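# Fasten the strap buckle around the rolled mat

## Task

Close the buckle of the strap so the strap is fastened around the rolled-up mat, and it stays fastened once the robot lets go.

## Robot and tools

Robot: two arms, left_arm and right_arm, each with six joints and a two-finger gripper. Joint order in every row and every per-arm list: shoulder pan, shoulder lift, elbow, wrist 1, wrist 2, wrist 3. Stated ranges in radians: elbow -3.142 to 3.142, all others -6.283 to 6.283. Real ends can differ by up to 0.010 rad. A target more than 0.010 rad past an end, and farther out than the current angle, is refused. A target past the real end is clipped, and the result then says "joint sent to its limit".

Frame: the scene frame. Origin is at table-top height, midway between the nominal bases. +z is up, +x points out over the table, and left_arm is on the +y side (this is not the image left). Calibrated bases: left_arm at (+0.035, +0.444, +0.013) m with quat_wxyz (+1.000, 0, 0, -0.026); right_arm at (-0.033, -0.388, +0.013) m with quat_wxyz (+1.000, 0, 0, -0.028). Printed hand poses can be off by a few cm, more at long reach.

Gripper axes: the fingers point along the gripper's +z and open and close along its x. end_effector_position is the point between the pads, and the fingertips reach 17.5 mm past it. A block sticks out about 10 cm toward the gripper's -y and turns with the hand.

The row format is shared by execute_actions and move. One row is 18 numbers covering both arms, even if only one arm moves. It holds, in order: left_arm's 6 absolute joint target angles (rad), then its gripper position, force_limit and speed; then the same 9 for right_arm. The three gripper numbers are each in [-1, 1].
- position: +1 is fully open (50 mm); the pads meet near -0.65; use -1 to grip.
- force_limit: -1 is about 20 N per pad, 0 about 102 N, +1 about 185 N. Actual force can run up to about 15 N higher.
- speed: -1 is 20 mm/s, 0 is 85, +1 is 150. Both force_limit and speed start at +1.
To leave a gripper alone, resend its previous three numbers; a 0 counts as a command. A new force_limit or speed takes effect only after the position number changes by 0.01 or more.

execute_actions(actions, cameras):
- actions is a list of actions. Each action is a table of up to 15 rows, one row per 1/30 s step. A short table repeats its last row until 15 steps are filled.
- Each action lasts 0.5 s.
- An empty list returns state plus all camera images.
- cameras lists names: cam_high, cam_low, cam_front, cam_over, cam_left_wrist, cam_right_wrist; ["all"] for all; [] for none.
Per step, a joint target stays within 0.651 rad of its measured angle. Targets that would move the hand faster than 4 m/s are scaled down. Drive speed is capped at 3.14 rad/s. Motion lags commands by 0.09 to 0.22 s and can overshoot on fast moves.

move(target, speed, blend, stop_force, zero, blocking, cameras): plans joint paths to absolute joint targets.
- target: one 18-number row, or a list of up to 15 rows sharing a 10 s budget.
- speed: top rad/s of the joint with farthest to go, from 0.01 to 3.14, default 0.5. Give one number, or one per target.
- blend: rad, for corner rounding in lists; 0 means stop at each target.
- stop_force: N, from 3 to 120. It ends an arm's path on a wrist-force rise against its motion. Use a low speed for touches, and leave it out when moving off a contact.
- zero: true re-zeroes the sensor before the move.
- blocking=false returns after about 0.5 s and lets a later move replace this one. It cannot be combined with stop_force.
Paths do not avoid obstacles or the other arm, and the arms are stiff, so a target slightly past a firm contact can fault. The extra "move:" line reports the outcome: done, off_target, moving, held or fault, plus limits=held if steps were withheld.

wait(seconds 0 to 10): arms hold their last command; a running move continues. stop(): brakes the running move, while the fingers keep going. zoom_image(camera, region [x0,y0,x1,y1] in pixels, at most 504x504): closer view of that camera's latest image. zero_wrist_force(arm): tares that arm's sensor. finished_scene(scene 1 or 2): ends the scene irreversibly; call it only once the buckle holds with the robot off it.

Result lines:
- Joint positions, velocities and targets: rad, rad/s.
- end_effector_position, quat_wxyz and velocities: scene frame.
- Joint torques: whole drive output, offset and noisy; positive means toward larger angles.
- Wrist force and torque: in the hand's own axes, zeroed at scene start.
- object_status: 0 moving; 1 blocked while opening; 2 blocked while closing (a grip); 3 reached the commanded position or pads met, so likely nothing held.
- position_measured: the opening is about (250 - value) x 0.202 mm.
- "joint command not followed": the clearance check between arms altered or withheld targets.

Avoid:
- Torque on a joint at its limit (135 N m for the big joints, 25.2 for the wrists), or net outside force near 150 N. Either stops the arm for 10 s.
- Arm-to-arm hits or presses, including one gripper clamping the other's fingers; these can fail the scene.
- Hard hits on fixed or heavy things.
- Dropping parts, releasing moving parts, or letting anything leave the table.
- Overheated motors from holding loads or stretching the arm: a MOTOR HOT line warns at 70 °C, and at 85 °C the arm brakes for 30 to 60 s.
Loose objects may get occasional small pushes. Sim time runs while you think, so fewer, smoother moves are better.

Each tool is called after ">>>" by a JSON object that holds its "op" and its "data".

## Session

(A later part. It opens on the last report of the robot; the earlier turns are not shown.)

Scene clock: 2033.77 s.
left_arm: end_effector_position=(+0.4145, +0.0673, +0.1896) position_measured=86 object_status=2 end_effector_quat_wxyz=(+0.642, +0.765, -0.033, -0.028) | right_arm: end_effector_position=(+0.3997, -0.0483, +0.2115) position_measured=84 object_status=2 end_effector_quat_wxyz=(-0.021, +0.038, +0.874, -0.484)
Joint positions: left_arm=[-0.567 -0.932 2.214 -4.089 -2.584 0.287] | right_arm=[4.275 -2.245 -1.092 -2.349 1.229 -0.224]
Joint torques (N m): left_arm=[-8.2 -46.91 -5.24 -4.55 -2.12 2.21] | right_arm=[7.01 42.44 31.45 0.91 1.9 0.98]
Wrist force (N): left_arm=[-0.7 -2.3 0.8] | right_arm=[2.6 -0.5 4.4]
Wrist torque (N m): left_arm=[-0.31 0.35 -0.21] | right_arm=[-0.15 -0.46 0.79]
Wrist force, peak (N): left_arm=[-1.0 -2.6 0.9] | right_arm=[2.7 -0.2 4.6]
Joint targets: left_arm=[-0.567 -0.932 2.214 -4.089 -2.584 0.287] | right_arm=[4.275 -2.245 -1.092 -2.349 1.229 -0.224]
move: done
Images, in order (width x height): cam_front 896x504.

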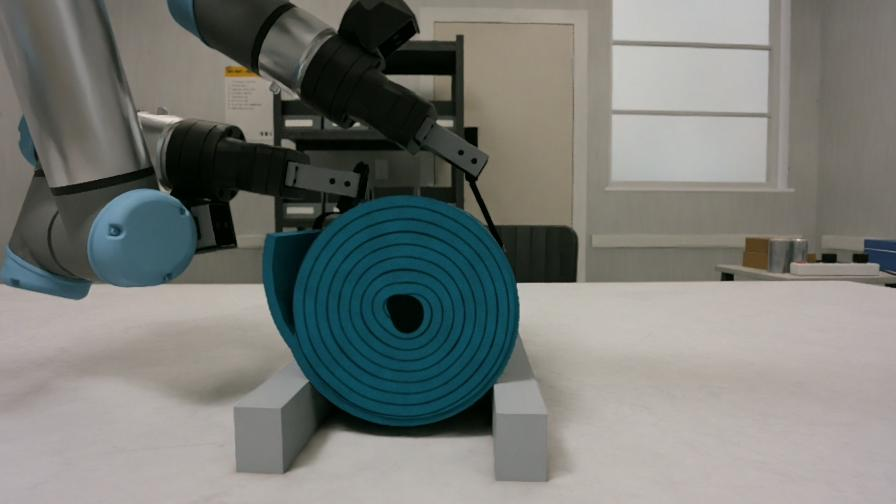

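>>> {"op": "move", "data": {"target": [[-0.5668,-0.9321,2.2141,-4.0889,-2.5844,0.2871,-1,-0.4,-1,4.2726,-2.2450,-1.1336,-2.3067,1.2272,-0.2256,-1,-0.8,-1],[-0.5668,-0.9321,2.2141,-4.0889,-2.5844,0.2871,-1,-0.4,-1,4.2679,-2.2349,-1.1830,-2.2666,1.2233,-0.2284,-1,-0.8,-1],[-0.5668,-0.9321,2.2141,-4.0889,-2.5844,0.2871,-1,-0.4,-1,4.2784,-2.2704,-1.1221,-2.2940,1.2322,-0.2221,-1,-0.8,-1]], "speed": 0.06, "stop_force": 35, "cameras": ["cam_front"]}}

>>> {"op": "zoom_image", "data": {"camera": "cam_front", "region": [330, 110, 560, 260]}}

Scene clock: 2047.43 s.
left_arm: end_effector_position=(+0.4145, +0.0673, +0.1896) position_measured=86 object_status=2 end_effector_quat_wxyz=(+0.642, +0.765, -0.033, -0.028) | right_arm: end_effector_position=(+0.3992, -0.0435, +0.1832) position_measured=84 object_status=2 end_effector_quat_wxyz=(-0.021, +0.038, +0.874, -0.484)
Joint positions: left_arm=[-0.567 -0.932 2.214 -4.089 -2.584 0.287] | right_arm=[4.278 -2.27 -1.122 -2.294 1.232 -0.222]
Joint torques (N m): left_arm=[-8.13 -46.43 -4.95 -4.55 -2.1 2.39] | right_arm=[1.57 54.27 12.39 5.84 1.38 -0.59]
Wrist force (N): left_arm=[-0.8 -2.3 0.9] | right_arm=[2.6 -24.4 4.5]
Wrist torque (N m): left_arm=[-0.30 0.37 -0.22] | right_arm=[-0.49 -0.41 0.75]
Wrist force, peak (N): left_arm=[-0.8 -2.6 1.0] | right_arm=[2.8 -25.2 4.3]
Joint targets: left_arm=[-0.567 -0.932 2.214 -4.089 -2.584 0.287] | right_arm=[4.278 -2.270 -1.122 -2.294 1.232 -0.222]
move: done
Images, in order (width x height): cam_front 896x504.

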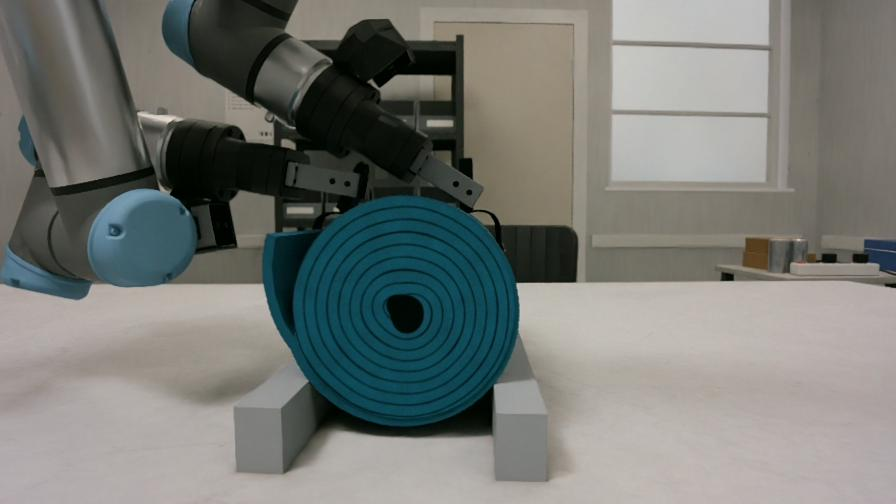

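Scaled by 2.191.

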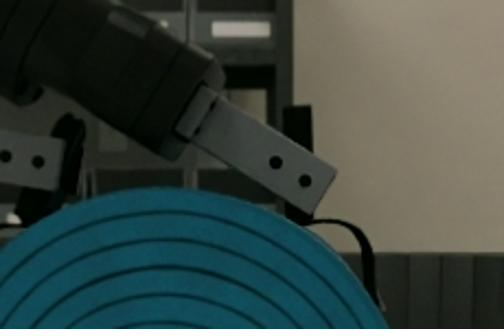

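>>> {"op": "move", "data": {"target": [[-0.5668,-0.9321,2.2141,-4.0889,-2.5844,0.2871,-1,-0.4,-1,4.2788,-2.2770,-1.1429,-2.2668,1.2325,-0.2219,-1,-0.8,-1],[-0.5668,-0.9321,2.2141,-4.0889,-2.5844,0.2871,-1,-0.4,-1,4.2838,-2.2937,-1.1143,-2.2797,1.2367,-0.2189,-1,-0.8,-1]], "speed": 0.04, "stop_force": 35, "cameras": ["cam_front"]}}

>>> {"op": "zoom_image", "data": {"camera": "cam_front", "region": [330, 110, 560, 260]}}

Scene clock: 2053.90 s.
left_arm: end_effector_position=(+0.4145, +0.0673, +0.1896) position_measured=86 object_status=2 end_effector_quat_wxyz=(+0.642, +0.765, -0.033, -0.028) | right_arm: end_effector_position=(+0.3992, -0.0436, +0.1818) position_measured=84 object_status=2 end_effector_quat_wxyz=(-0.021, +0.038, +0.874, -0.484)
Joint positions: left_arm=[-0.567 -0.932 2.214 -4.089 -2.584 0.287] | right_arm=[4.278 -2.271 -1.125 -2.291 1.232 -0.222]
Joint torques (N m): left_arm=[-7.15 -46.98 -5.6 -4.59 -2.09 2.46] | right_arm=[1.84 48.77 27.46 4.17 2.35 -0.22]
Wrist force (N): left_arm=[-1.1 -2.5 1.1] | right_arm=[2.5 -31.2 -4.0]
Wrist torque (N m): left_arm=[-0.33 0.41 -0.22] | right_arm=[-0.45 -0.40 0.73]
Wrist force, peak (N): left_arm=[-1.1 -2.5 1.1] | right_arm=[2.5 -53.7 -18.4]
Joint targets: left_arm=[-0.567 -0.932 2.214 -4.089 -2.584 0.287] | right_arm=[4.278 -2.271 -1.125 -2.291 1.232 -0.222]
move: contact (right_arm); path passed 0 of 2 targets; right_arm: the shoulder lift is farthest, 0.023 rad from its target
Images, in order (width x height): cam_front 896x504.

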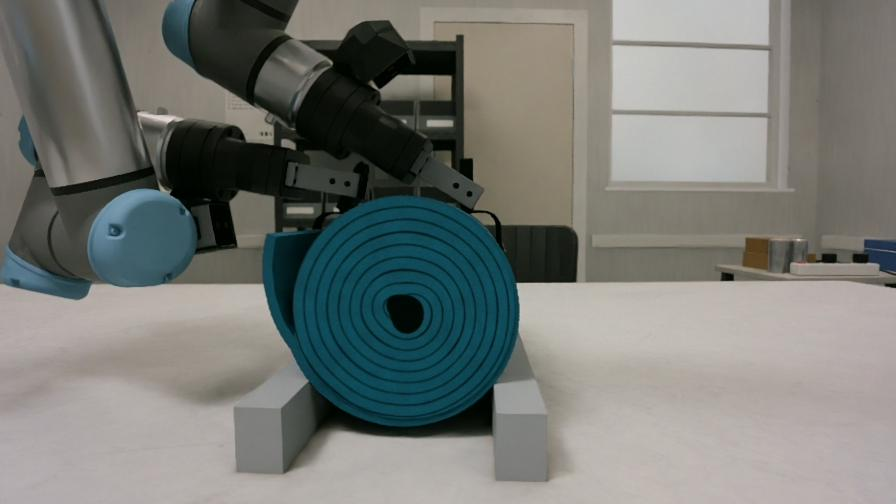

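Scaled by 2.191.

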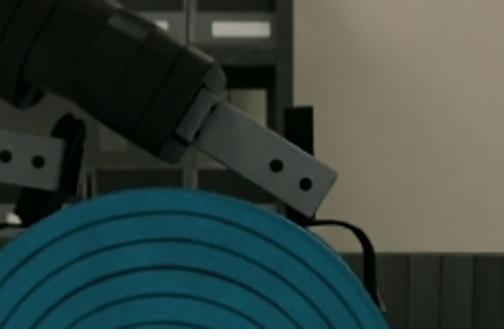

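>>> {"op": "move", "data": {"target": [[-0.5668,-0.9321,2.2141,-4.0889,-2.5844,0.2871,-1,-0.4,-1,4.2726,-2.2450,-1.1336,-2.3067,1.2272,-0.2256,-1,-0.8,-1],[-0.5668,-0.9321,2.2141,-4.0889,-2.5844,0.2871,-1,-0.4,-1,4.2103,-1.9987,-1.4977,-1.8579,1.2748,-0.3720,-1,-0.8,-1],[-0.5668,-0.9321,2.2141,-4.0889,-2.5844,0.2871,-1,-0.4,-1,4.2273,-2.0415,-1.4407,-1.8763,1.2851,-0.3577,-1,-0.8,-1]], "speed": [0.1,0.2,0.03], "stop_force": 40, "cameras": ["cam_front"]}}

>>> {"op": "zoom_image", "data": {"camera": "cam_front", "region": [330, 110, 560, 260]}}

Scene clock: 2080.87 s.
left_arm: end_effector_position=(+0.4145, +0.0673, +0.1896) position_measured=86 object_status=2 end_effector_quat_wxyz=(+0.642, +0.765, -0.033, -0.028) | right_arm: end_effector_position=(+0.3973, -0.0722, +0.1644) position_measured=84 object_status=2 end_effector_quat_wxyz=(-0.015, +0.041, +0.939, -0.342)
Joint positions: left_arm=[-0.567 -0.932 2.214 -4.089 -2.584 0.287] | right_arm=[4.227 -2.042 -1.441 -1.876 1.285 -0.358]
Joint torques (N m): left_arm=[-7.86 -47.78 -4.47 -4.51 -2.02 2.39] | right_arm=[-3.11 51.07 13.01 3.69 1 -0.62]
Wrist force (N): left_arm=[-0.9 -2.3 1.0] | right_arm=[1.9 -10.1 0.8]
Wrist torque (N m): left_arm=[-0.31 0.38 -0.22] | right_arm=[-0.49 -0.34 0.59]
Wrist force, peak (N): left_arm=[-1.0 -2.5 1.1] | right_arm=[2.4 -31.6 -4.4]
Joint targets: left_arm=[-0.567 -0.932 2.214 -4.089 -2.584 0.287] | right_arm=[4.227 -2.042 -1.441 -1.876 1.285 -0.358]
move: done
Images, in order (width x height): cam_front 896x504.

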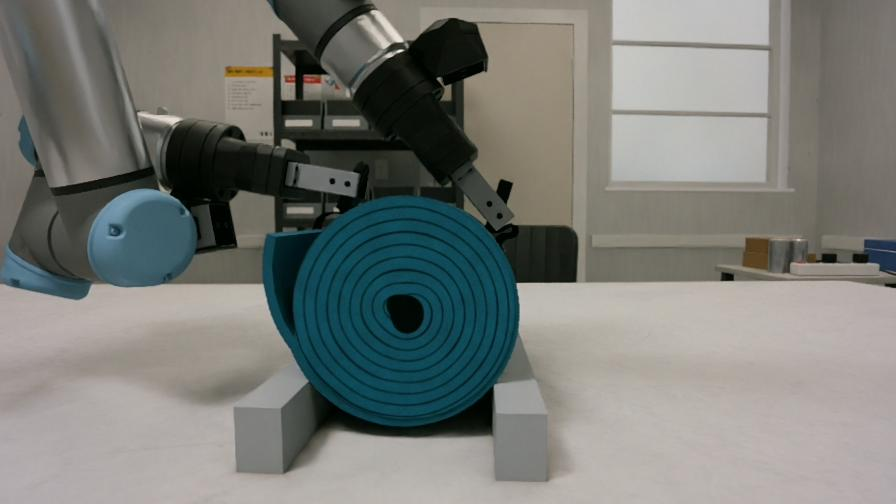

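Scaled by 2.191.

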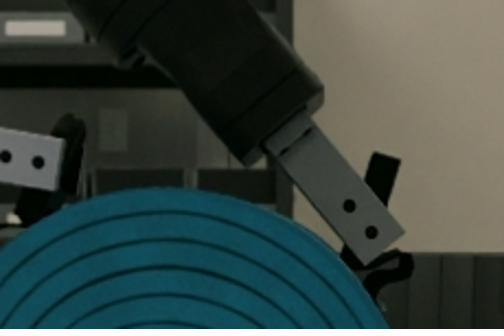

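>>> {"op": "move", "data": {"target": [-0.5668,-0.9321,2.2141,-4.0889,-2.5844,0.2871,-1,-0.4,-1,4.2367,-2.0650,-1.4094,-1.8864,1.2908,-0.3498,-1,-0.8,-1], "speed": 0.03, "stop_force": 45, "cameras": ["cam_front"]}}

>>> {"op": "zoom_image", "data": {"camera": "cam_front", "region": [330, 110, 560, 260]}}

Scene clock: 2086.07 s.
left_arm: end_effector_position=(+0.4145, +0.0673, +0.1896) position_measured=86 object_status=2 end_effector_quat_wxyz=(+0.642, +0.765, -0.033, -0.028) | right_arm: end_effector_position=(+0.3972, -0.0649, +0.1635) position_measured=84 object_status=2 end_effector_quat_wxyz=(-0.016, +0.041, +0.938, -0.343)
Joint positions: left_arm=[-0.567 -0.932 2.214 -4.089 -2.584 0.287] | right_arm=[4.233 -2.057 -1.42 -1.887 1.289 -0.352]
Joint torques (N m): left_arm=[-7.43 -46.6 -5.16 -4.7 -1.94 2.66] | right_arm=[12.87 42.1 16.84 12.42 3.77 -0.9]
Wrist force (N): left_arm=[-0.9 -2.3 0.9] | right_arm=[-9.5 -50.4 6.3]
Wrist torque (N m): left_arm=[-0.30 0.40 -0.22] | right_arm=[0.09 -0.50 0.82]
Wrist force, peak (N): left_arm=[-0.9 -2.5 1.2] | right_arm=[-15.7 -58.8 6.7]
Joint targets: left_arm=[-0.567 -0.932 2.214 -4.089 -2.584 0.287] | right_arm=[4.233 -2.057 -1.420 -1.885 1.289 -0.352]
move: contact (right_arm); right_arm: the elbow is farthest, 0.011 rad from its target
Images, in order (width x height): cam_front 896x504.

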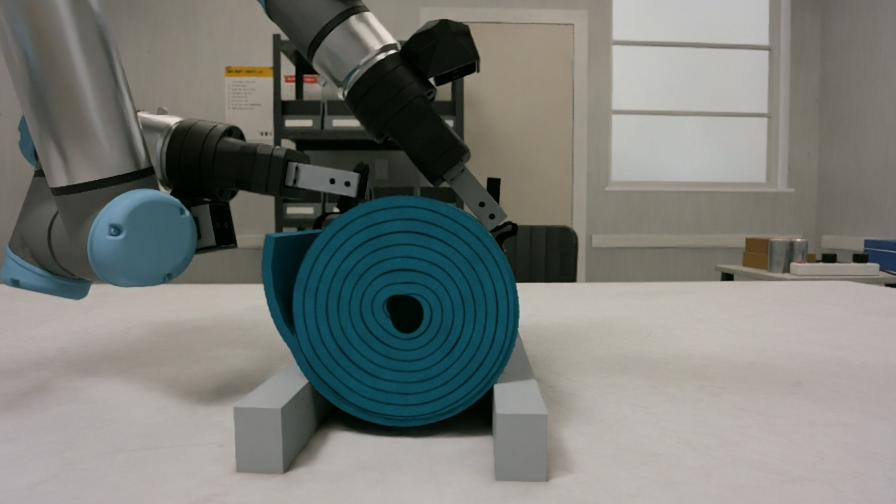

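Scaled by 2.191.

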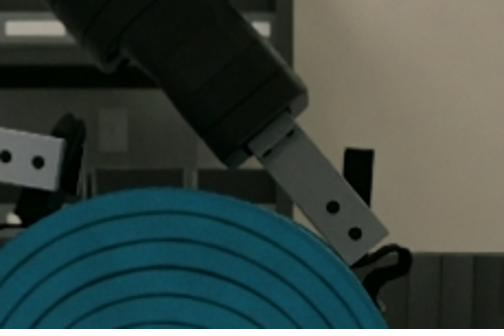

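>>> {"op": "move", "data": {"target": [[-0.5668,-0.9321,2.2141,-4.0889,-2.5844,0.2871,-1,-0.4,-1,4.2273,-2.0415,-1.4407,-1.8763,1.2851,-0.3577,-1,-0.8,-1],[-0.5668,-0.9321,2.2141,-4.0889,-2.5844,0.2871,-1,-0.4,-1,4.2103,-1.9987,-1.4977,-1.8579,1.2748,-0.3720,-1,-0.8,-1],[-0.5668,-0.9321,2.2141,-4.0889,-2.5844,0.2871,-1,-0.4,-1,4.2726,-2.2450,-1.1336,-2.3067,1.2272,-0.2256,-1,-0.8,-1],[-0.5668,-0.9321,2.2141,-4.0889,-2.5844,0.2871,-1,-0.4,-1,4.2783,-2.2688,-1.1169,-2.3008,1.2321,-0.2221,-1,-0.8,-1]], "speed": [0.05,0.1,0.2,0.05], "cameras": ["cam_front"]}}

>>> {"op": "zoom_image", "data": {"camera": "cam_front", "region": [330, 110, 560, 260]}}

Scene clock: 2097.60 s.
left_arm: end_effector_position=(+0.4145, +0.0673, +0.1896) position_measured=86 object_status=2 end_effector_quat_wxyz=(+0.642, +0.765, -0.033, -0.028) | right_arm: end_effector_position=(+0.3993, -0.0433, +0.1861) position_measured=84 object_status=2 end_effector_quat_wxyz=(-0.021, +0.039, +0.874, -0.484) end_effector_velocity=(+0.000, +0.000, +0.003) end_effector_angular_velocity=(+0.004, -0.003, +0.001)
Joint positions: left_arm=[-0.567 -0.932 2.214 -4.089 -2.584 0.287] | right_arm=[4.278 -2.269 -1.117 -2.301 1.232 -0.222]
Joint velocities: left_arm=[within noise] | right_arm=[0 0.005 0 0 -0.001 0]
Joint torques (N m): left_arm=[-7.6 -46 -6.06 -4.5 -1.91 2.32] | right_arm=[-3.15 60.18 13.83 -0.29 0.99 0.78]
Wrist force (N): left_arm=[-0.8 -2.2 0.9] | right_arm=[3.5 -6.8 0.7]
Wrist torque (N m): left_arm=[-0.28 0.38 -0.22] | right_arm=[-0.74 -0.48 0.69]
Wrist force, peak (N): left_arm=[-1.0 -2.6 1.0] | right_arm=[-9.7 -50.6 6.1]
Joint targets: left_arm=[-0.567 -0.932 2.214 -4.089 -2.584 0.287] | right_arm=[4.278 -2.269 -1.117 -2.301 1.232 -0.222]
move: done
Images, in order (width x height): cam_front 896x504.

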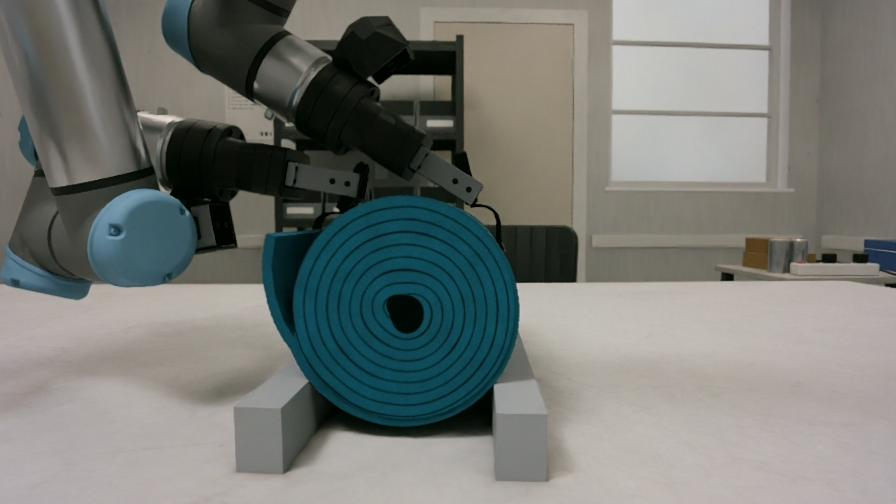

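Scaled by 2.191.

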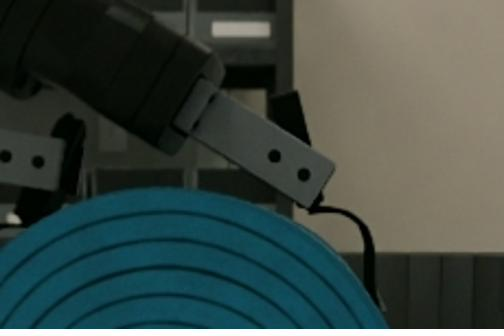

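>>> {"op": "move", "data": {"target": [-0.5668,-0.9321,2.2141,-4.0889,-2.5844,0.2871,-1,-0.4,-1,4.2784,-2.2704,-1.1221,-2.2940,1.2322,-0.2221,-1,-0.8,-1], "speed": 0.05}}

>>> {"op": "move", "data": {"target": [-0.5668,-0.9321,2.2141,-4.0889,-2.5844,0.2871,-1,-0.4,-1,4.2784,-2.2704,-1.1221,-2.2940,1.2322,-0.2221,1,-0.6,-1], "speed": 0.05, "cameras": ["cam_front","cam_right_wrist"]}}

>>> {"op": "zoom_image", "data": {"camera": "cam_front", "region": [330, 110, 560, 260]}}

Scene clock: 2103.03 s.
left_arm: end_effector_position=(+0.4145, +0.0673, +0.1896) position_measured=86 object_status=2 end_effector_quat_wxyz=(+0.642, +0.765, -0.033, -0.028) | right_arm: end_effector_position=(+0.3993, -0.0435, +0.1831) position_measured=84 object_status=2 end_effector_quat_wxyz=(-0.021, +0.038, +0.874, -0.484)
Joint positions: left_arm=[-0.567 -0.932 2.214 -4.089 -2.584 0.287] | right_arm=[4.278 -2.27 -1.122 -2.294 1.232 -0.222]
Joint torques (N m): left_arm=[-7.92 -46.14 -4.8 -4.69 -2.09 2.4] | right_arm=[5.34 42.11 16.98 -0.21 0.92 -0.7]
Wrist force (N): left_arm=[-1.0 -2.4 0.9] | right_arm=[3.2 -6.7 0.7]
Wrist torque (N m): left_arm=[-0.31 0.40 -0.21] | right_arm=[-0.72 -0.44 0.69]
Wrist force, peak (N): left_arm=[-1.0 -2.5 1.1] | right_arm=[3.3 -6.9 0.6]
Joint targets: left_arm=[-0.567 -0.932 2.214 -4.089 -2.584 0.287] | right_arm=[4.278 -2.270 -1.122 -2.294 1.232 -0.222]
move: done

Scene clock: 2104.07 s.
left_arm: end_effector_position=(+0.4145, +0.0673, +0.1896) position_measured=86 object_status=2 end_effector_quat_wxyz=(+0.642, +0.765, -0.033, -0.028) | right_arm: end_effector_position=(+0.3992, -0.0435, +0.1832) position_measured=3 object_status=0 end_effector_quat_wxyz=(-0.021, +0.038, +0.874, -0.484)
Joint positions: left_arm=[-0.567 -0.932 2.214 -4.089 -2.584 0.287] | right_arm=[4.278 -2.27 -1.122 -2.294 1.232 -0.222]
Joint torques (N m): left_arm=[-8.37 -45.79 -5.36 -4.41 -2.13 2.33] | right_arm=[5.57 48.01 29.69 -1.49 2.15 -0.62]
Wrist force (N): left_arm=[-0.9 -2.2 1.0] | right_arm=[3.2 -6.6 0.7]
Wrist torque (N m): left_arm=[-0.29 0.38 -0.22] | right_arm=[-0.70 -0.43 0.69]
Wrist force, peak (N): left_arm=[-0.9 -2.4 1.0] | right_arm=[3.4 -7.0 0.8]
Joint targets: left_arm=[-0.567 -0.932 2.214 -4.089 -2.584 0.287] | right_arm=[4.278 -2.270 -1.122 -2.294 1.232 -0.222]
move: done
Images, in order (width x height): cam_front 896x504, cam_right_wrist 896x504.

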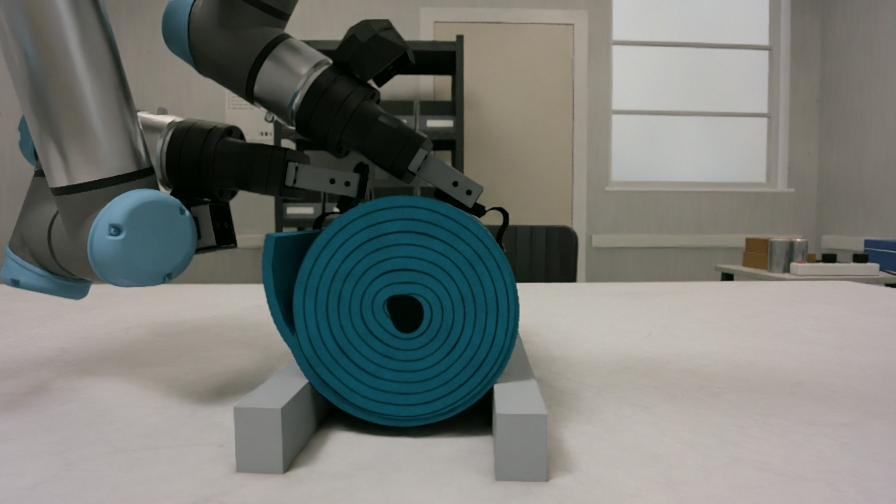

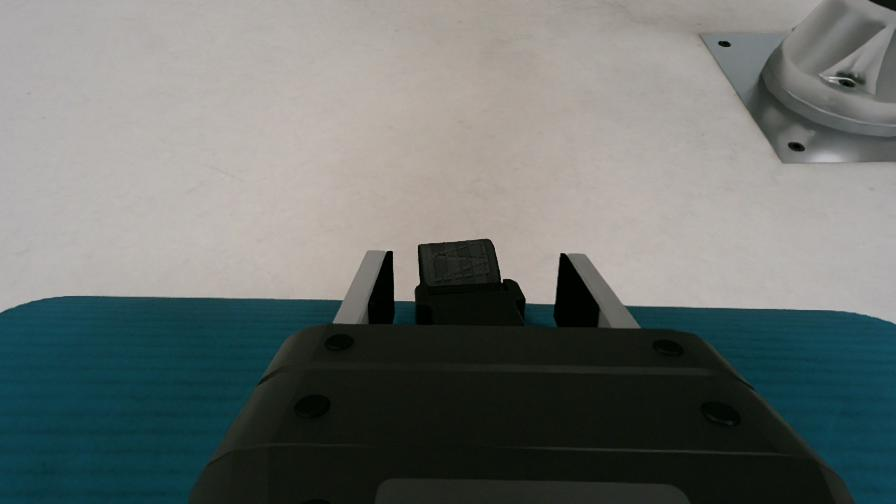

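Scaled by 2.191.

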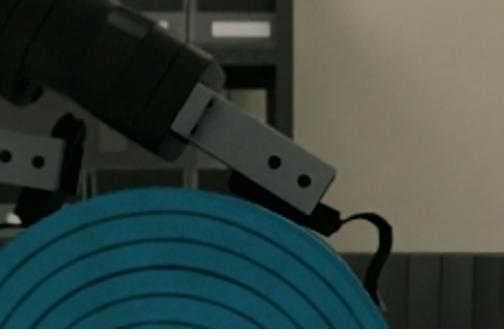

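>>> {"op": "move", "data": {"target": [[-0.5668,-0.9321,2.2141,-4.0889,-2.5844,0.2871,-1,-0.4,-1,4.2747,-2.2447,-1.0919,-2.3490,1.2288,-0.2244,1,-0.6,-1],[-0.5668,-0.9321,2.2141,-4.0889,-2.5844,0.2871,-1,-0.4,-1,4.2721,-2.2247,-1.0285,-2.4320,1.2278,-0.2250,1,-0.6,-1]], "speed": 0.08, "cameras": ["cam_front","cam_right_wrist"]}}

>>> {"op": "zoom_image", "data": {"camera": "cam_front", "region": [330, 110, 560, 260]}}

Scene clock: 2112.80 s.
left_arm: end_effector_position=(+0.4145, +0.0673, +0.1896) position_measured=86 object_status=2 end_effector_quat_wxyz=(+0.642, +0.765, -0.033, -0.028) | right_arm: end_effector_position=(+0.4001, -0.0509, +0.2492) position_measured=3 object_status=3 end_effector_quat_wxyz=(-0.021, +0.039, +0.874, -0.484)
Joint positions: left_arm=[-0.567 -0.932 2.214 -4.089 -2.584 0.287] | right_arm=[4.272 -2.225 -1.028 -2.432 1.228 -0.225]
Joint torques (N m): left_arm=[-7.5 -46.47 -5.08 -4.39 -2.15 2.31] | right_arm=[-5.18 42.31 13.04 1.37 -3.02 -1.23]
Wrist force (N): left_arm=[-1.0 -2.4 0.9] | right_arm=[3.7 -7.0 0.4]
Wrist torque (N m): left_arm=[-0.31 0.40 -0.21] | right_arm=[-0.75 -0.53 0.77]
Wrist force, peak (N): left_arm=[-0.9 -2.6 1.0] | right_arm=[3.3 -7.9 0.3]
Joint targets: left_arm=[-0.567 -0.932 2.214 -4.089 -2.584 0.287] | right_arm=[4.272 -2.225 -1.028 -2.432 1.228 -0.225]
move: done
Images, in order (width x height): cam_front 896x504, cam_right_wrist 896x504.

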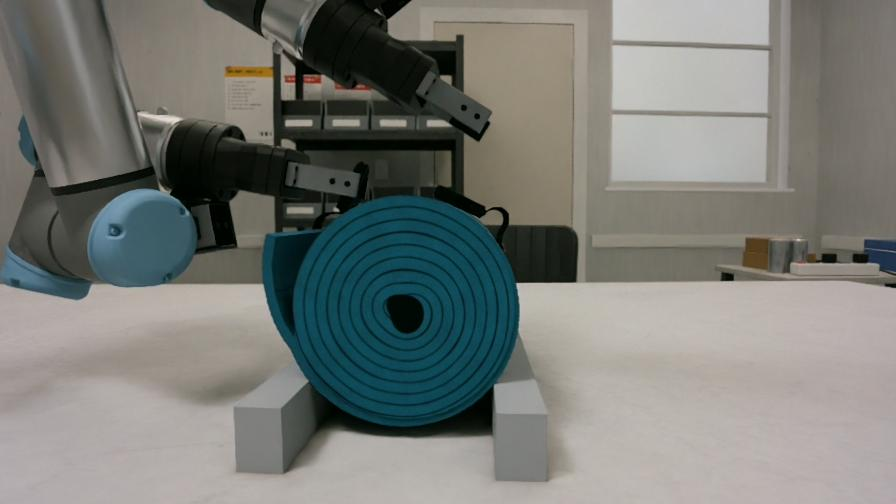

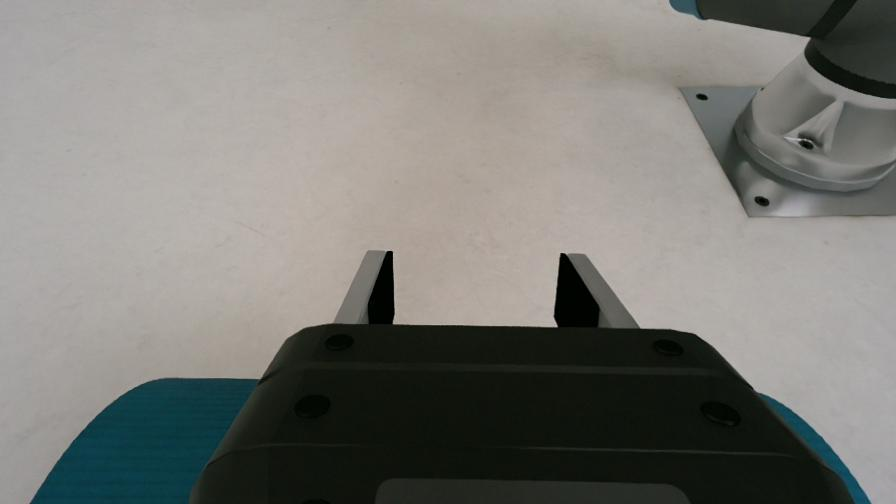

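Scaled by 2.191.

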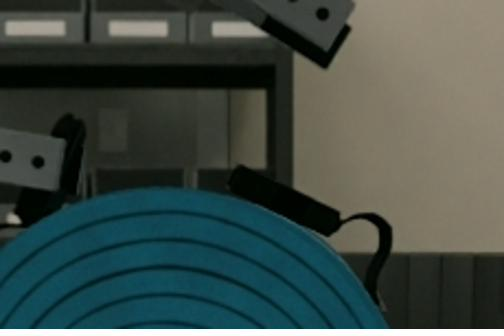

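>>> {"op": "move", "data": {"target": [[-0.5668,-0.9321,2.2141,-4.0889,-2.5844,0.2871,-1,-0.4,-1,4.1188,-1.7424,-1.6788,-1.5141,1.4324,-0.5468,1,-0.6,-1],[-0.5668,-0.9321,2.2141,-4.0889,-2.5844,0.2871,-1,-0.4,-1,3.7605,-1.6006,-2.2007,-0.3670,2.1681,-0.7488,1,-0.6,-1]], "speed": 0.5, "blend": 0.1, "cameras": ["cam_front","cam_right_wrist","cam_over"]}}

>>> {"op": "zoom_image", "data": {"camera": "cam_front", "region": [330, 110, 560, 260]}}

Scene clock: 2121.87 s.
left_arm: end_effector_position=(+0.4145, +0.0673, +0.1896) position_measured=86 object_status=2 end_effector_quat_wxyz=(+0.642, +0.765, -0.033, -0.028) | right_arm: end_effector_position=(+0.3989, -0.1007, +0.2279) position_measured=3 object_status=3 end_effector_quat_wxyz=(+0.017, +0.041, +0.923, +0.382)
Joint positions: left_arm=[-0.567 -0.932 2.214 -4.089 -2.584 0.287] | right_arm=[3.76 -1.6 -2.201 -0.367 2.168 -0.749]
Joint torques (N m): left_arm=[-7.88 -45.79 -6.23 -4.65 -1.95 2.3] | right_arm=[2 12.34 25.02 5.2 -0.09 1.61]
Wrist force (N): left_arm=[-0.8 -2.3 0.9] | right_arm=[1.6 -5.2 -0.1]
Wrist torque (N m): left_arm=[-0.29 0.38 -0.22] | right_arm=[-0.80 -0.15 -0.25]
Wrist force, peak (N): left_arm=[-1.0 -2.6 1.0] | right_arm=[3.6 -7.3 0.3]
Joint targets: left_arm=[-0.567 -0.932 2.214 -4.089 -2.584 0.287] | right_arm=[3.760 -1.601 -2.201 -0.367 2.168 -0.749]
move: done
Images, in order (width x height): cam_front 896x504, cam_over 896x504, cam_right_wrist 896x504.

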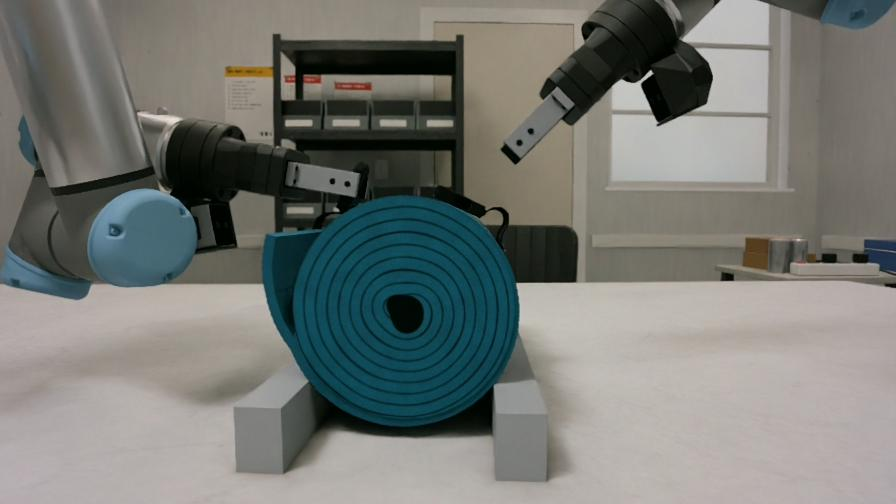

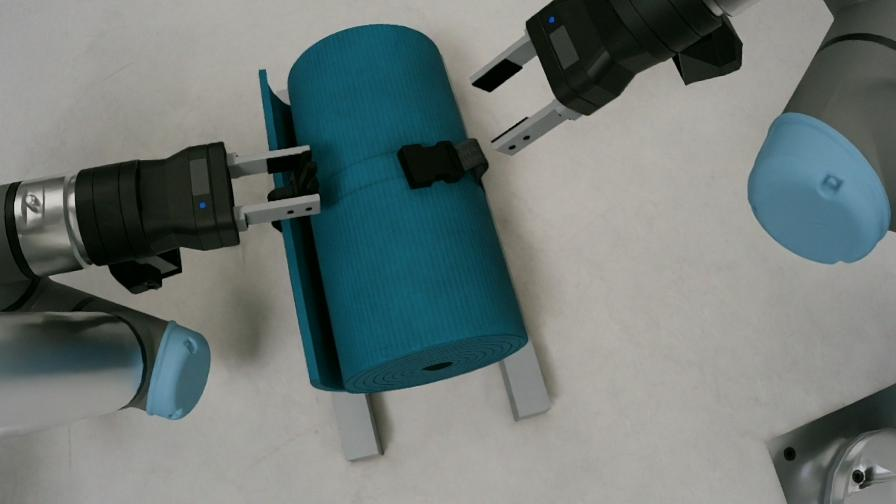

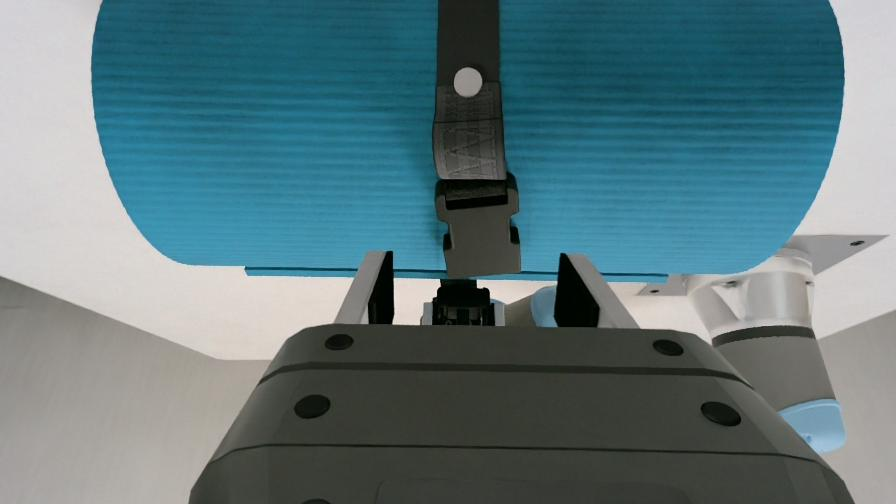

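Scaled by 2.191.

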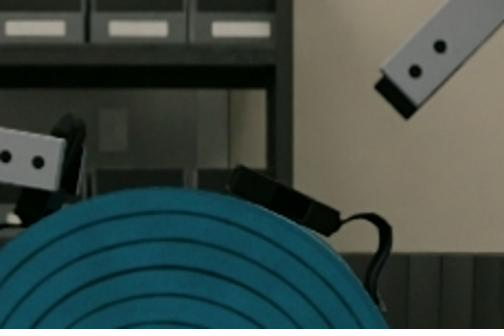

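>>> {"op": "move", "data": {"target": [[-0.5668,-0.9321,2.2141,-4.0889,-2.5844,0.2871,-1,-0.4,-1,3.6087,-2.1579,-2.2400,0.9029,2.6156,-0.3086,1,-0.6,-0.5],[-0.5668,-0.9321,2.2141,-4.0889,-2.5844,0.2871,-1,-0.4,-1,3.6205,-2.2079,-2.2338,0.9540,2.6045,-0.3007,1,-0.6,-0.5]], "speed": 0.4, "cameras": ["cam_right_wrist","cam_front"]}}

>>> {"op": "zoom_image", "data": {"camera": "cam_front", "region": [330, 110, 560, 260]}}

Scene clock: 2140.37 s.
left_arm: end_effector_position=(+0.4145, +0.0673, +0.1896) position_measured=86 object_status=2 end_effector_quat_wxyz=(+0.642, +0.765, -0.033, -0.028) | right_arm: end_effector_position=(+0.4010, -0.0946, +0.1878) position_measured=3 object_status=3 end_effector_quat_wxyz=(+0.029, +0.034, +0.765, +0.642)
Joint positions: left_arm=[-0.567 -0.932 2.214 -4.089 -2.584 0.287] | right_arm=[3.621 -2.208 -2.234 0.954 2.604 -0.301]
Joint torques (N m): left_arm=[-7.6 -46.47 -5.06 -4.58 -2.05 2.13] | right_arm=[-6.27 27.74 -3.17 3.45 3.26 -0.84]
Wrist force (N): left_arm=[-1.1 -2.3 0.9] | right_arm=[0.9 -6.2 1.2]
Wrist torque (N m): left_arm=[-0.29 0.41 -0.22] | right_arm=[-0.85 0.24 -0.48]
Wrist force, peak (N): left_arm=[-0.8 -2.6 1.2] | right_arm=[0.8 -8.4 2.1]
Joint targets: left_arm=[-0.567 -0.932 2.214 -4.089 -2.584 0.287] | right_arm=[3.620 -2.208 -2.234 0.954 2.604 -0.301]
move: done
Images, in order (width x height): cam_front 896x504, cam_right_wrist 896x504.

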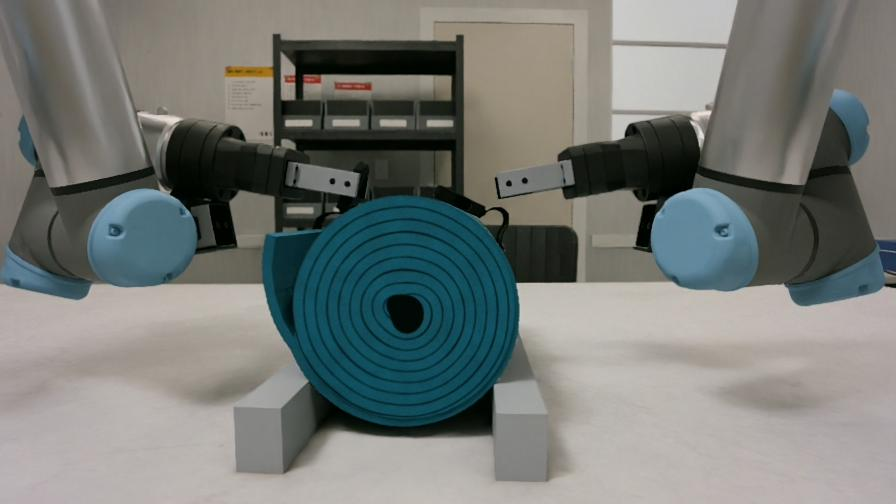

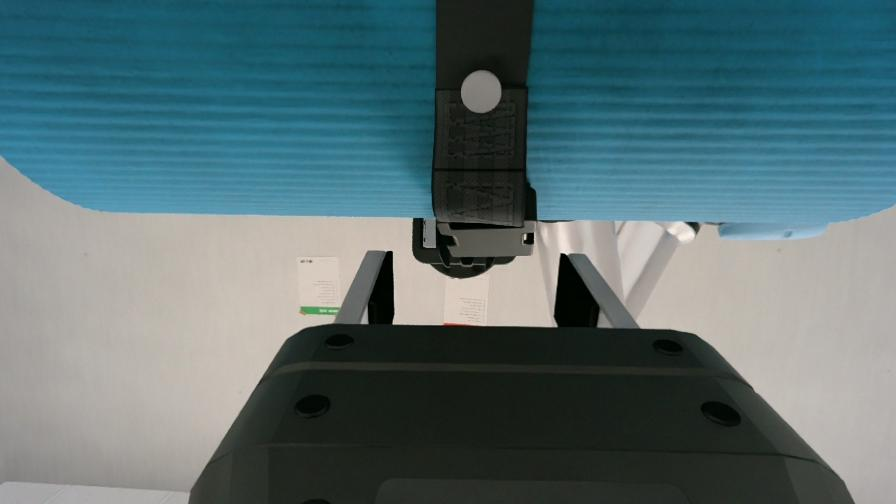

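Scaled by 2.191.

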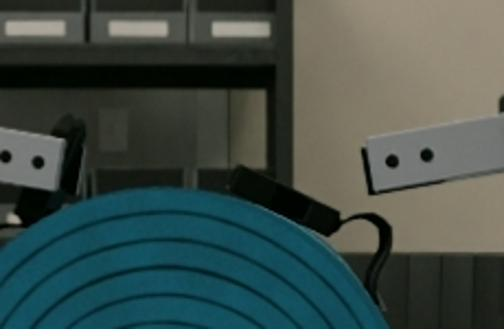

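>>> {"op": "move", "data": {"target": [-0.5668,-0.9321,2.2141,-4.0889,-2.5844,0.2871,-1,-0.4,-1,3.6899,-2.2610,-2.2046,1.0119,2.5388,-0.2612,1,-0.6,-0.5], "speed": 0.1, "stop_force": 12, "cameras": ["cam_right_wrist","cam_front"]}}

>>> {"op": "zoom_image", "data": {"camera": "cam_front", "region": [330, 110, 560, 260]}}

Scene clock: 2146.03 s.
left_arm: end_effector_position=(+0.4145, +0.0673, +0.1896) position_measured=86 object_status=2 end_effector_quat_wxyz=(+0.642, +0.765, -0.033, -0.028) | right_arm: end_effector_position=(+0.4021, -0.0654, +0.1733) position_measured=3 object_status=3 end_effector_quat_wxyz=(+0.029, +0.033, +0.765, +0.642)
Joint positions: left_arm=[-0.567 -0.932 2.214 -4.089 -2.584 0.287] | right_arm=[3.686 -2.258 -2.206 1.009 2.542 -0.263]
Joint torques (N m): left_arm=[-7.52 -45.81 -5.98 -4.54 -2.12 2.22] | right_arm=[8.07 26.43 -4.55 2.55 -2.17 1.06]
Wrist force (N): left_arm=[-1.0 -2.3 0.9] | right_arm=[-1.0 -1.1 -3.7]
Wrist torque (N m): left_arm=[-0.30 0.40 -0.21] | right_arm=[-0.85 0.38 -0.43]
Wrist force, peak (N): left_arm=[-1.0 -2.4 1.1] | right_arm=[-1.1 14.5 -33.9]
Joint targets: left_arm=[-0.567 -0.932 2.214 -4.089 -2.584 0.287] | right_arm=[3.686 -2.258 -2.206 1.009 2.542 -0.263]
move: contact (right_arm)
Images, in order (width x height): cam_front 896x504, cam_right_wrist 896x504.

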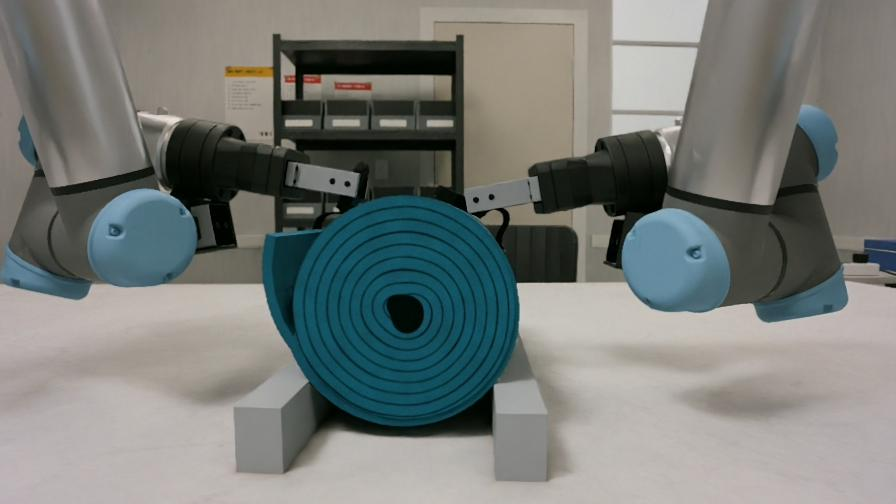

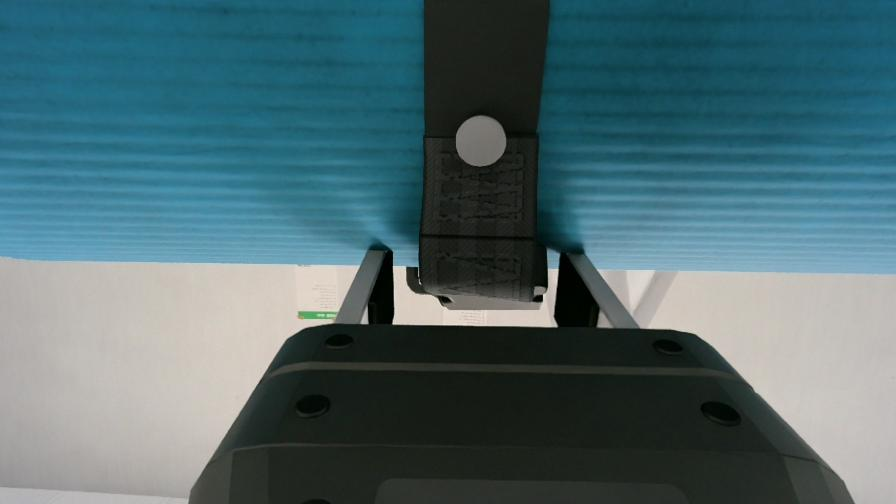

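Scaled by 2.191.

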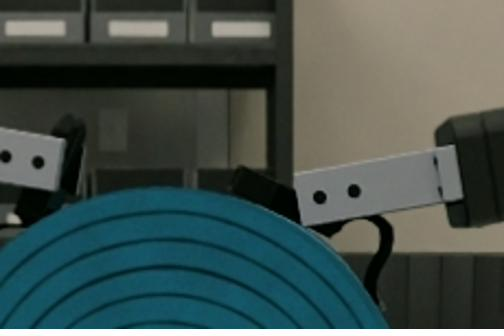

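>>> {"op": "move", "data": {"target": [-0.5668,-0.9321,2.2141,-4.0889,-2.5844,0.2871,-1,-0.4,-1,3.686,-2.258,-2.206,1.009,2.542,-0.263,-1,-0.5,-1], "speed": 0.1, "cameras": ["cam_right_wrist"]}}

Scene clock: 2149.80 s.
left_arm: end_effector_position=(+0.4145, +0.0673, +0.1896) position_measured=86 object_status=2 end_effector_quat_wxyz=(+0.642, +0.765, -0.033, -0.028) | right_arm: end_effector_position=(+0.4022, -0.0654, +0.1733) position_measured=86 object_status=2 end_effector_quat_wxyz=(+0.029, +0.033, +0.765, +0.642)
Joint positions: left_arm=[-0.567 -0.932 2.214 -4.089 -2.584 0.287] | right_arm=[3.686 -2.258 -2.206 1.009 2.542 -0.263]
Joint torques (N m): left_arm=[-7.36 -46.02 -5.98 -4.58 -2.04 2.04] | right_arm=[4.7 27.19 13.83 1.15 0.64 1.17]
Wrist force (N): left_arm=[-0.9 -2.4 0.9] | right_arm=[0.1 -1.5 -2.7]
Wrist torque (N m): left_arm=[-0.32 0.40 -0.22] | right_arm=[-0.87 0.38 -0.41]
Wrist force, peak (N): left_arm=[-0.9 -2.6 1.0] | right_arm=[-1.1 -1.2 -4.0]
Joint targets: left_arm=[-0.567 -0.932 2.214 -4.089 -2.584 0.287] | right_arm=[3.686 -2.258 -2.206 1.009 2.542 -0.263]
move: done
Images, in order (width x height): cam_right_wrist 896x504.

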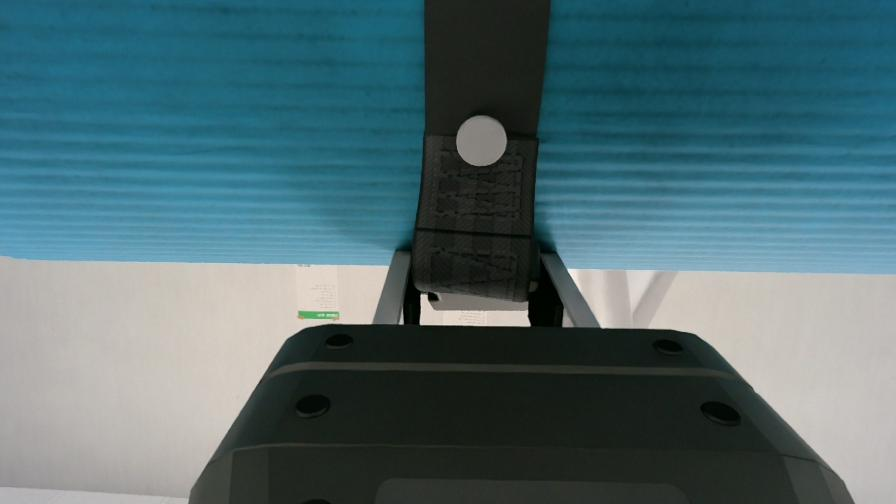

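>>> {"op": "move", "data": {"target": [-0.5668,-0.9321,2.2141,-4.0889,-2.5844,0.2871,-1,-0.4,-1,3.7648,-1.9343,-2.2561,0.3730,2.3645,-0.5191,-1,-0.5,-1], "speed": 0.2, "stop_force": 30, "cameras": ["cam_right_wrist","cam_front","cam_over"]}}

>>> {"op": "zoom_image", "data": {"camera": "cam_front", "region": [330, 110, 560, 260]}}

>>> {"op": "zoom_image", "data": {"camera": "cam_over", "region": [250, 80, 550, 250]}}

Scene clock: 2171.83 s.
left_arm: end_effector_position=(+0.4145, +0.0673, +0.1896) position_measured=86 object_status=2 end_effector_quat_wxyz=(+0.642, +0.765, -0.033, -0.028) | right_arm: end_effector_position=(+0.4038, -0.0487, +0.1966) position_measured=86 object_status=2 end_effector_quat_wxyz=(+0.023, +0.037, +0.847, +0.529)
Joint positions: left_arm=[-0.567 -0.932 2.214 -4.089 -2.584 0.287] | right_arm=[3.765 -1.934 -2.256 0.373 2.365 -0.519]
Joint torques (N m): left_arm=[-8.11 -46.23 -5.15 -4.86 -2.02 2.03] | right_arm=[-6.6 20.29 22.45 2.12 3.82 1.56]
Wrist force (N): left_arm=[-0.9 -2.2 1.1] | right_arm=[0.1 -8.2 0.5]
Wrist torque (N m): left_arm=[-0.29 0.38 -0.22] | right_arm=[-1.03 0.18 -0.38]
Wrist force, peak (N): left_arm=[-0.9 -2.6 0.9] | right_arm=[0.0 -8.3 0.6]
Joint targets: left_arm=[-0.567 -0.932 2.214 -4.089 -2.584 0.287] | right_arm=[3.765 -1.934 -2.256 0.373 2.364 -0.519]
move: done
Images, in order (width x height): cam_front 896x504, cam_over 896x504, cam_right_wrist 896x504.

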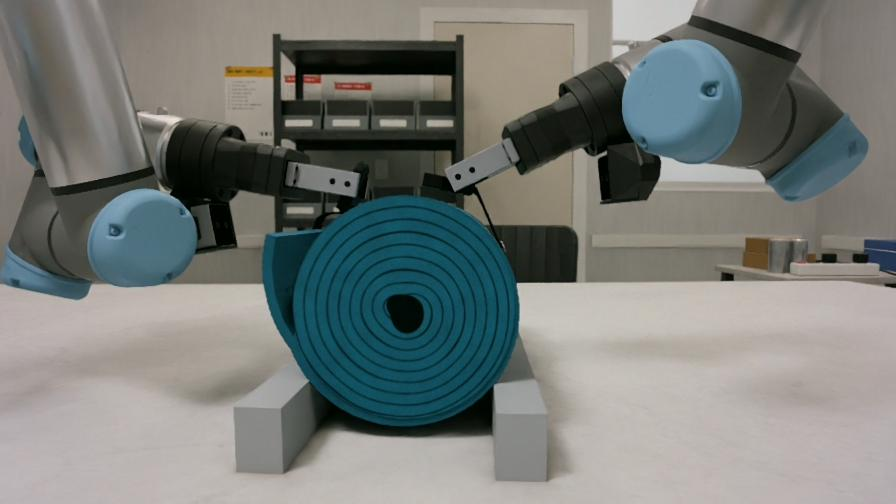

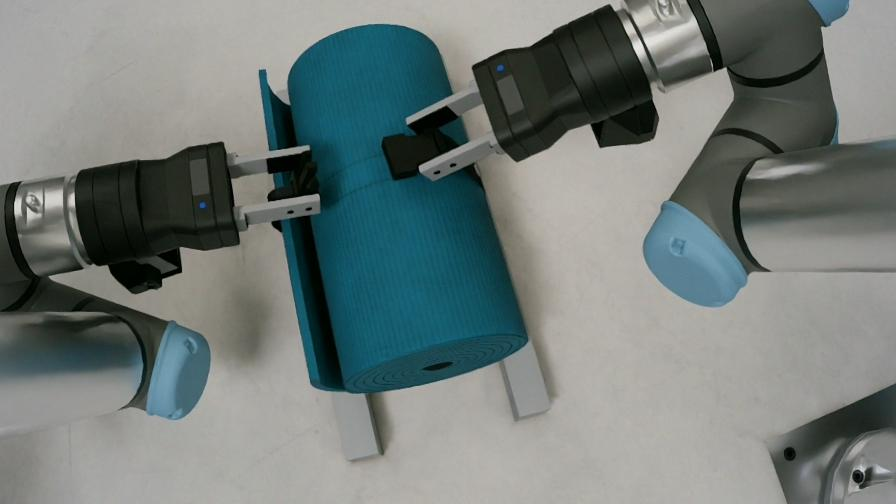

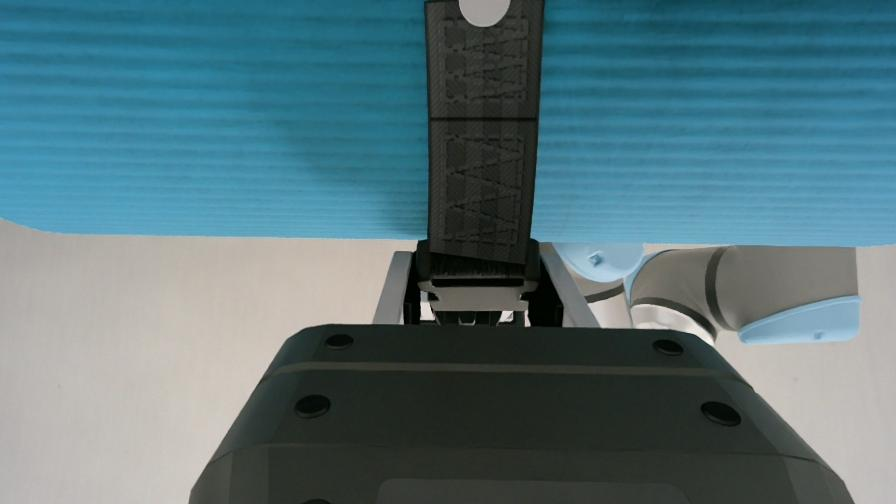

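Scaled by 2.191.

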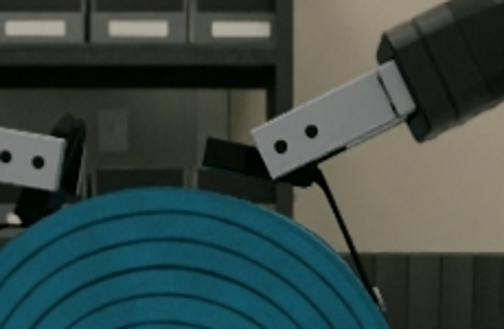

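Scaled by 1.680.

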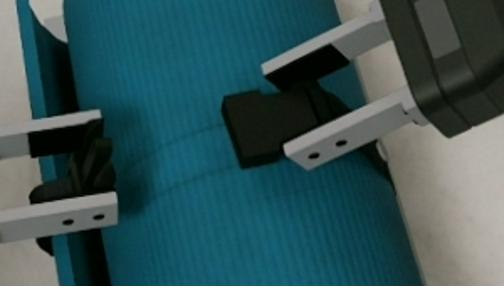

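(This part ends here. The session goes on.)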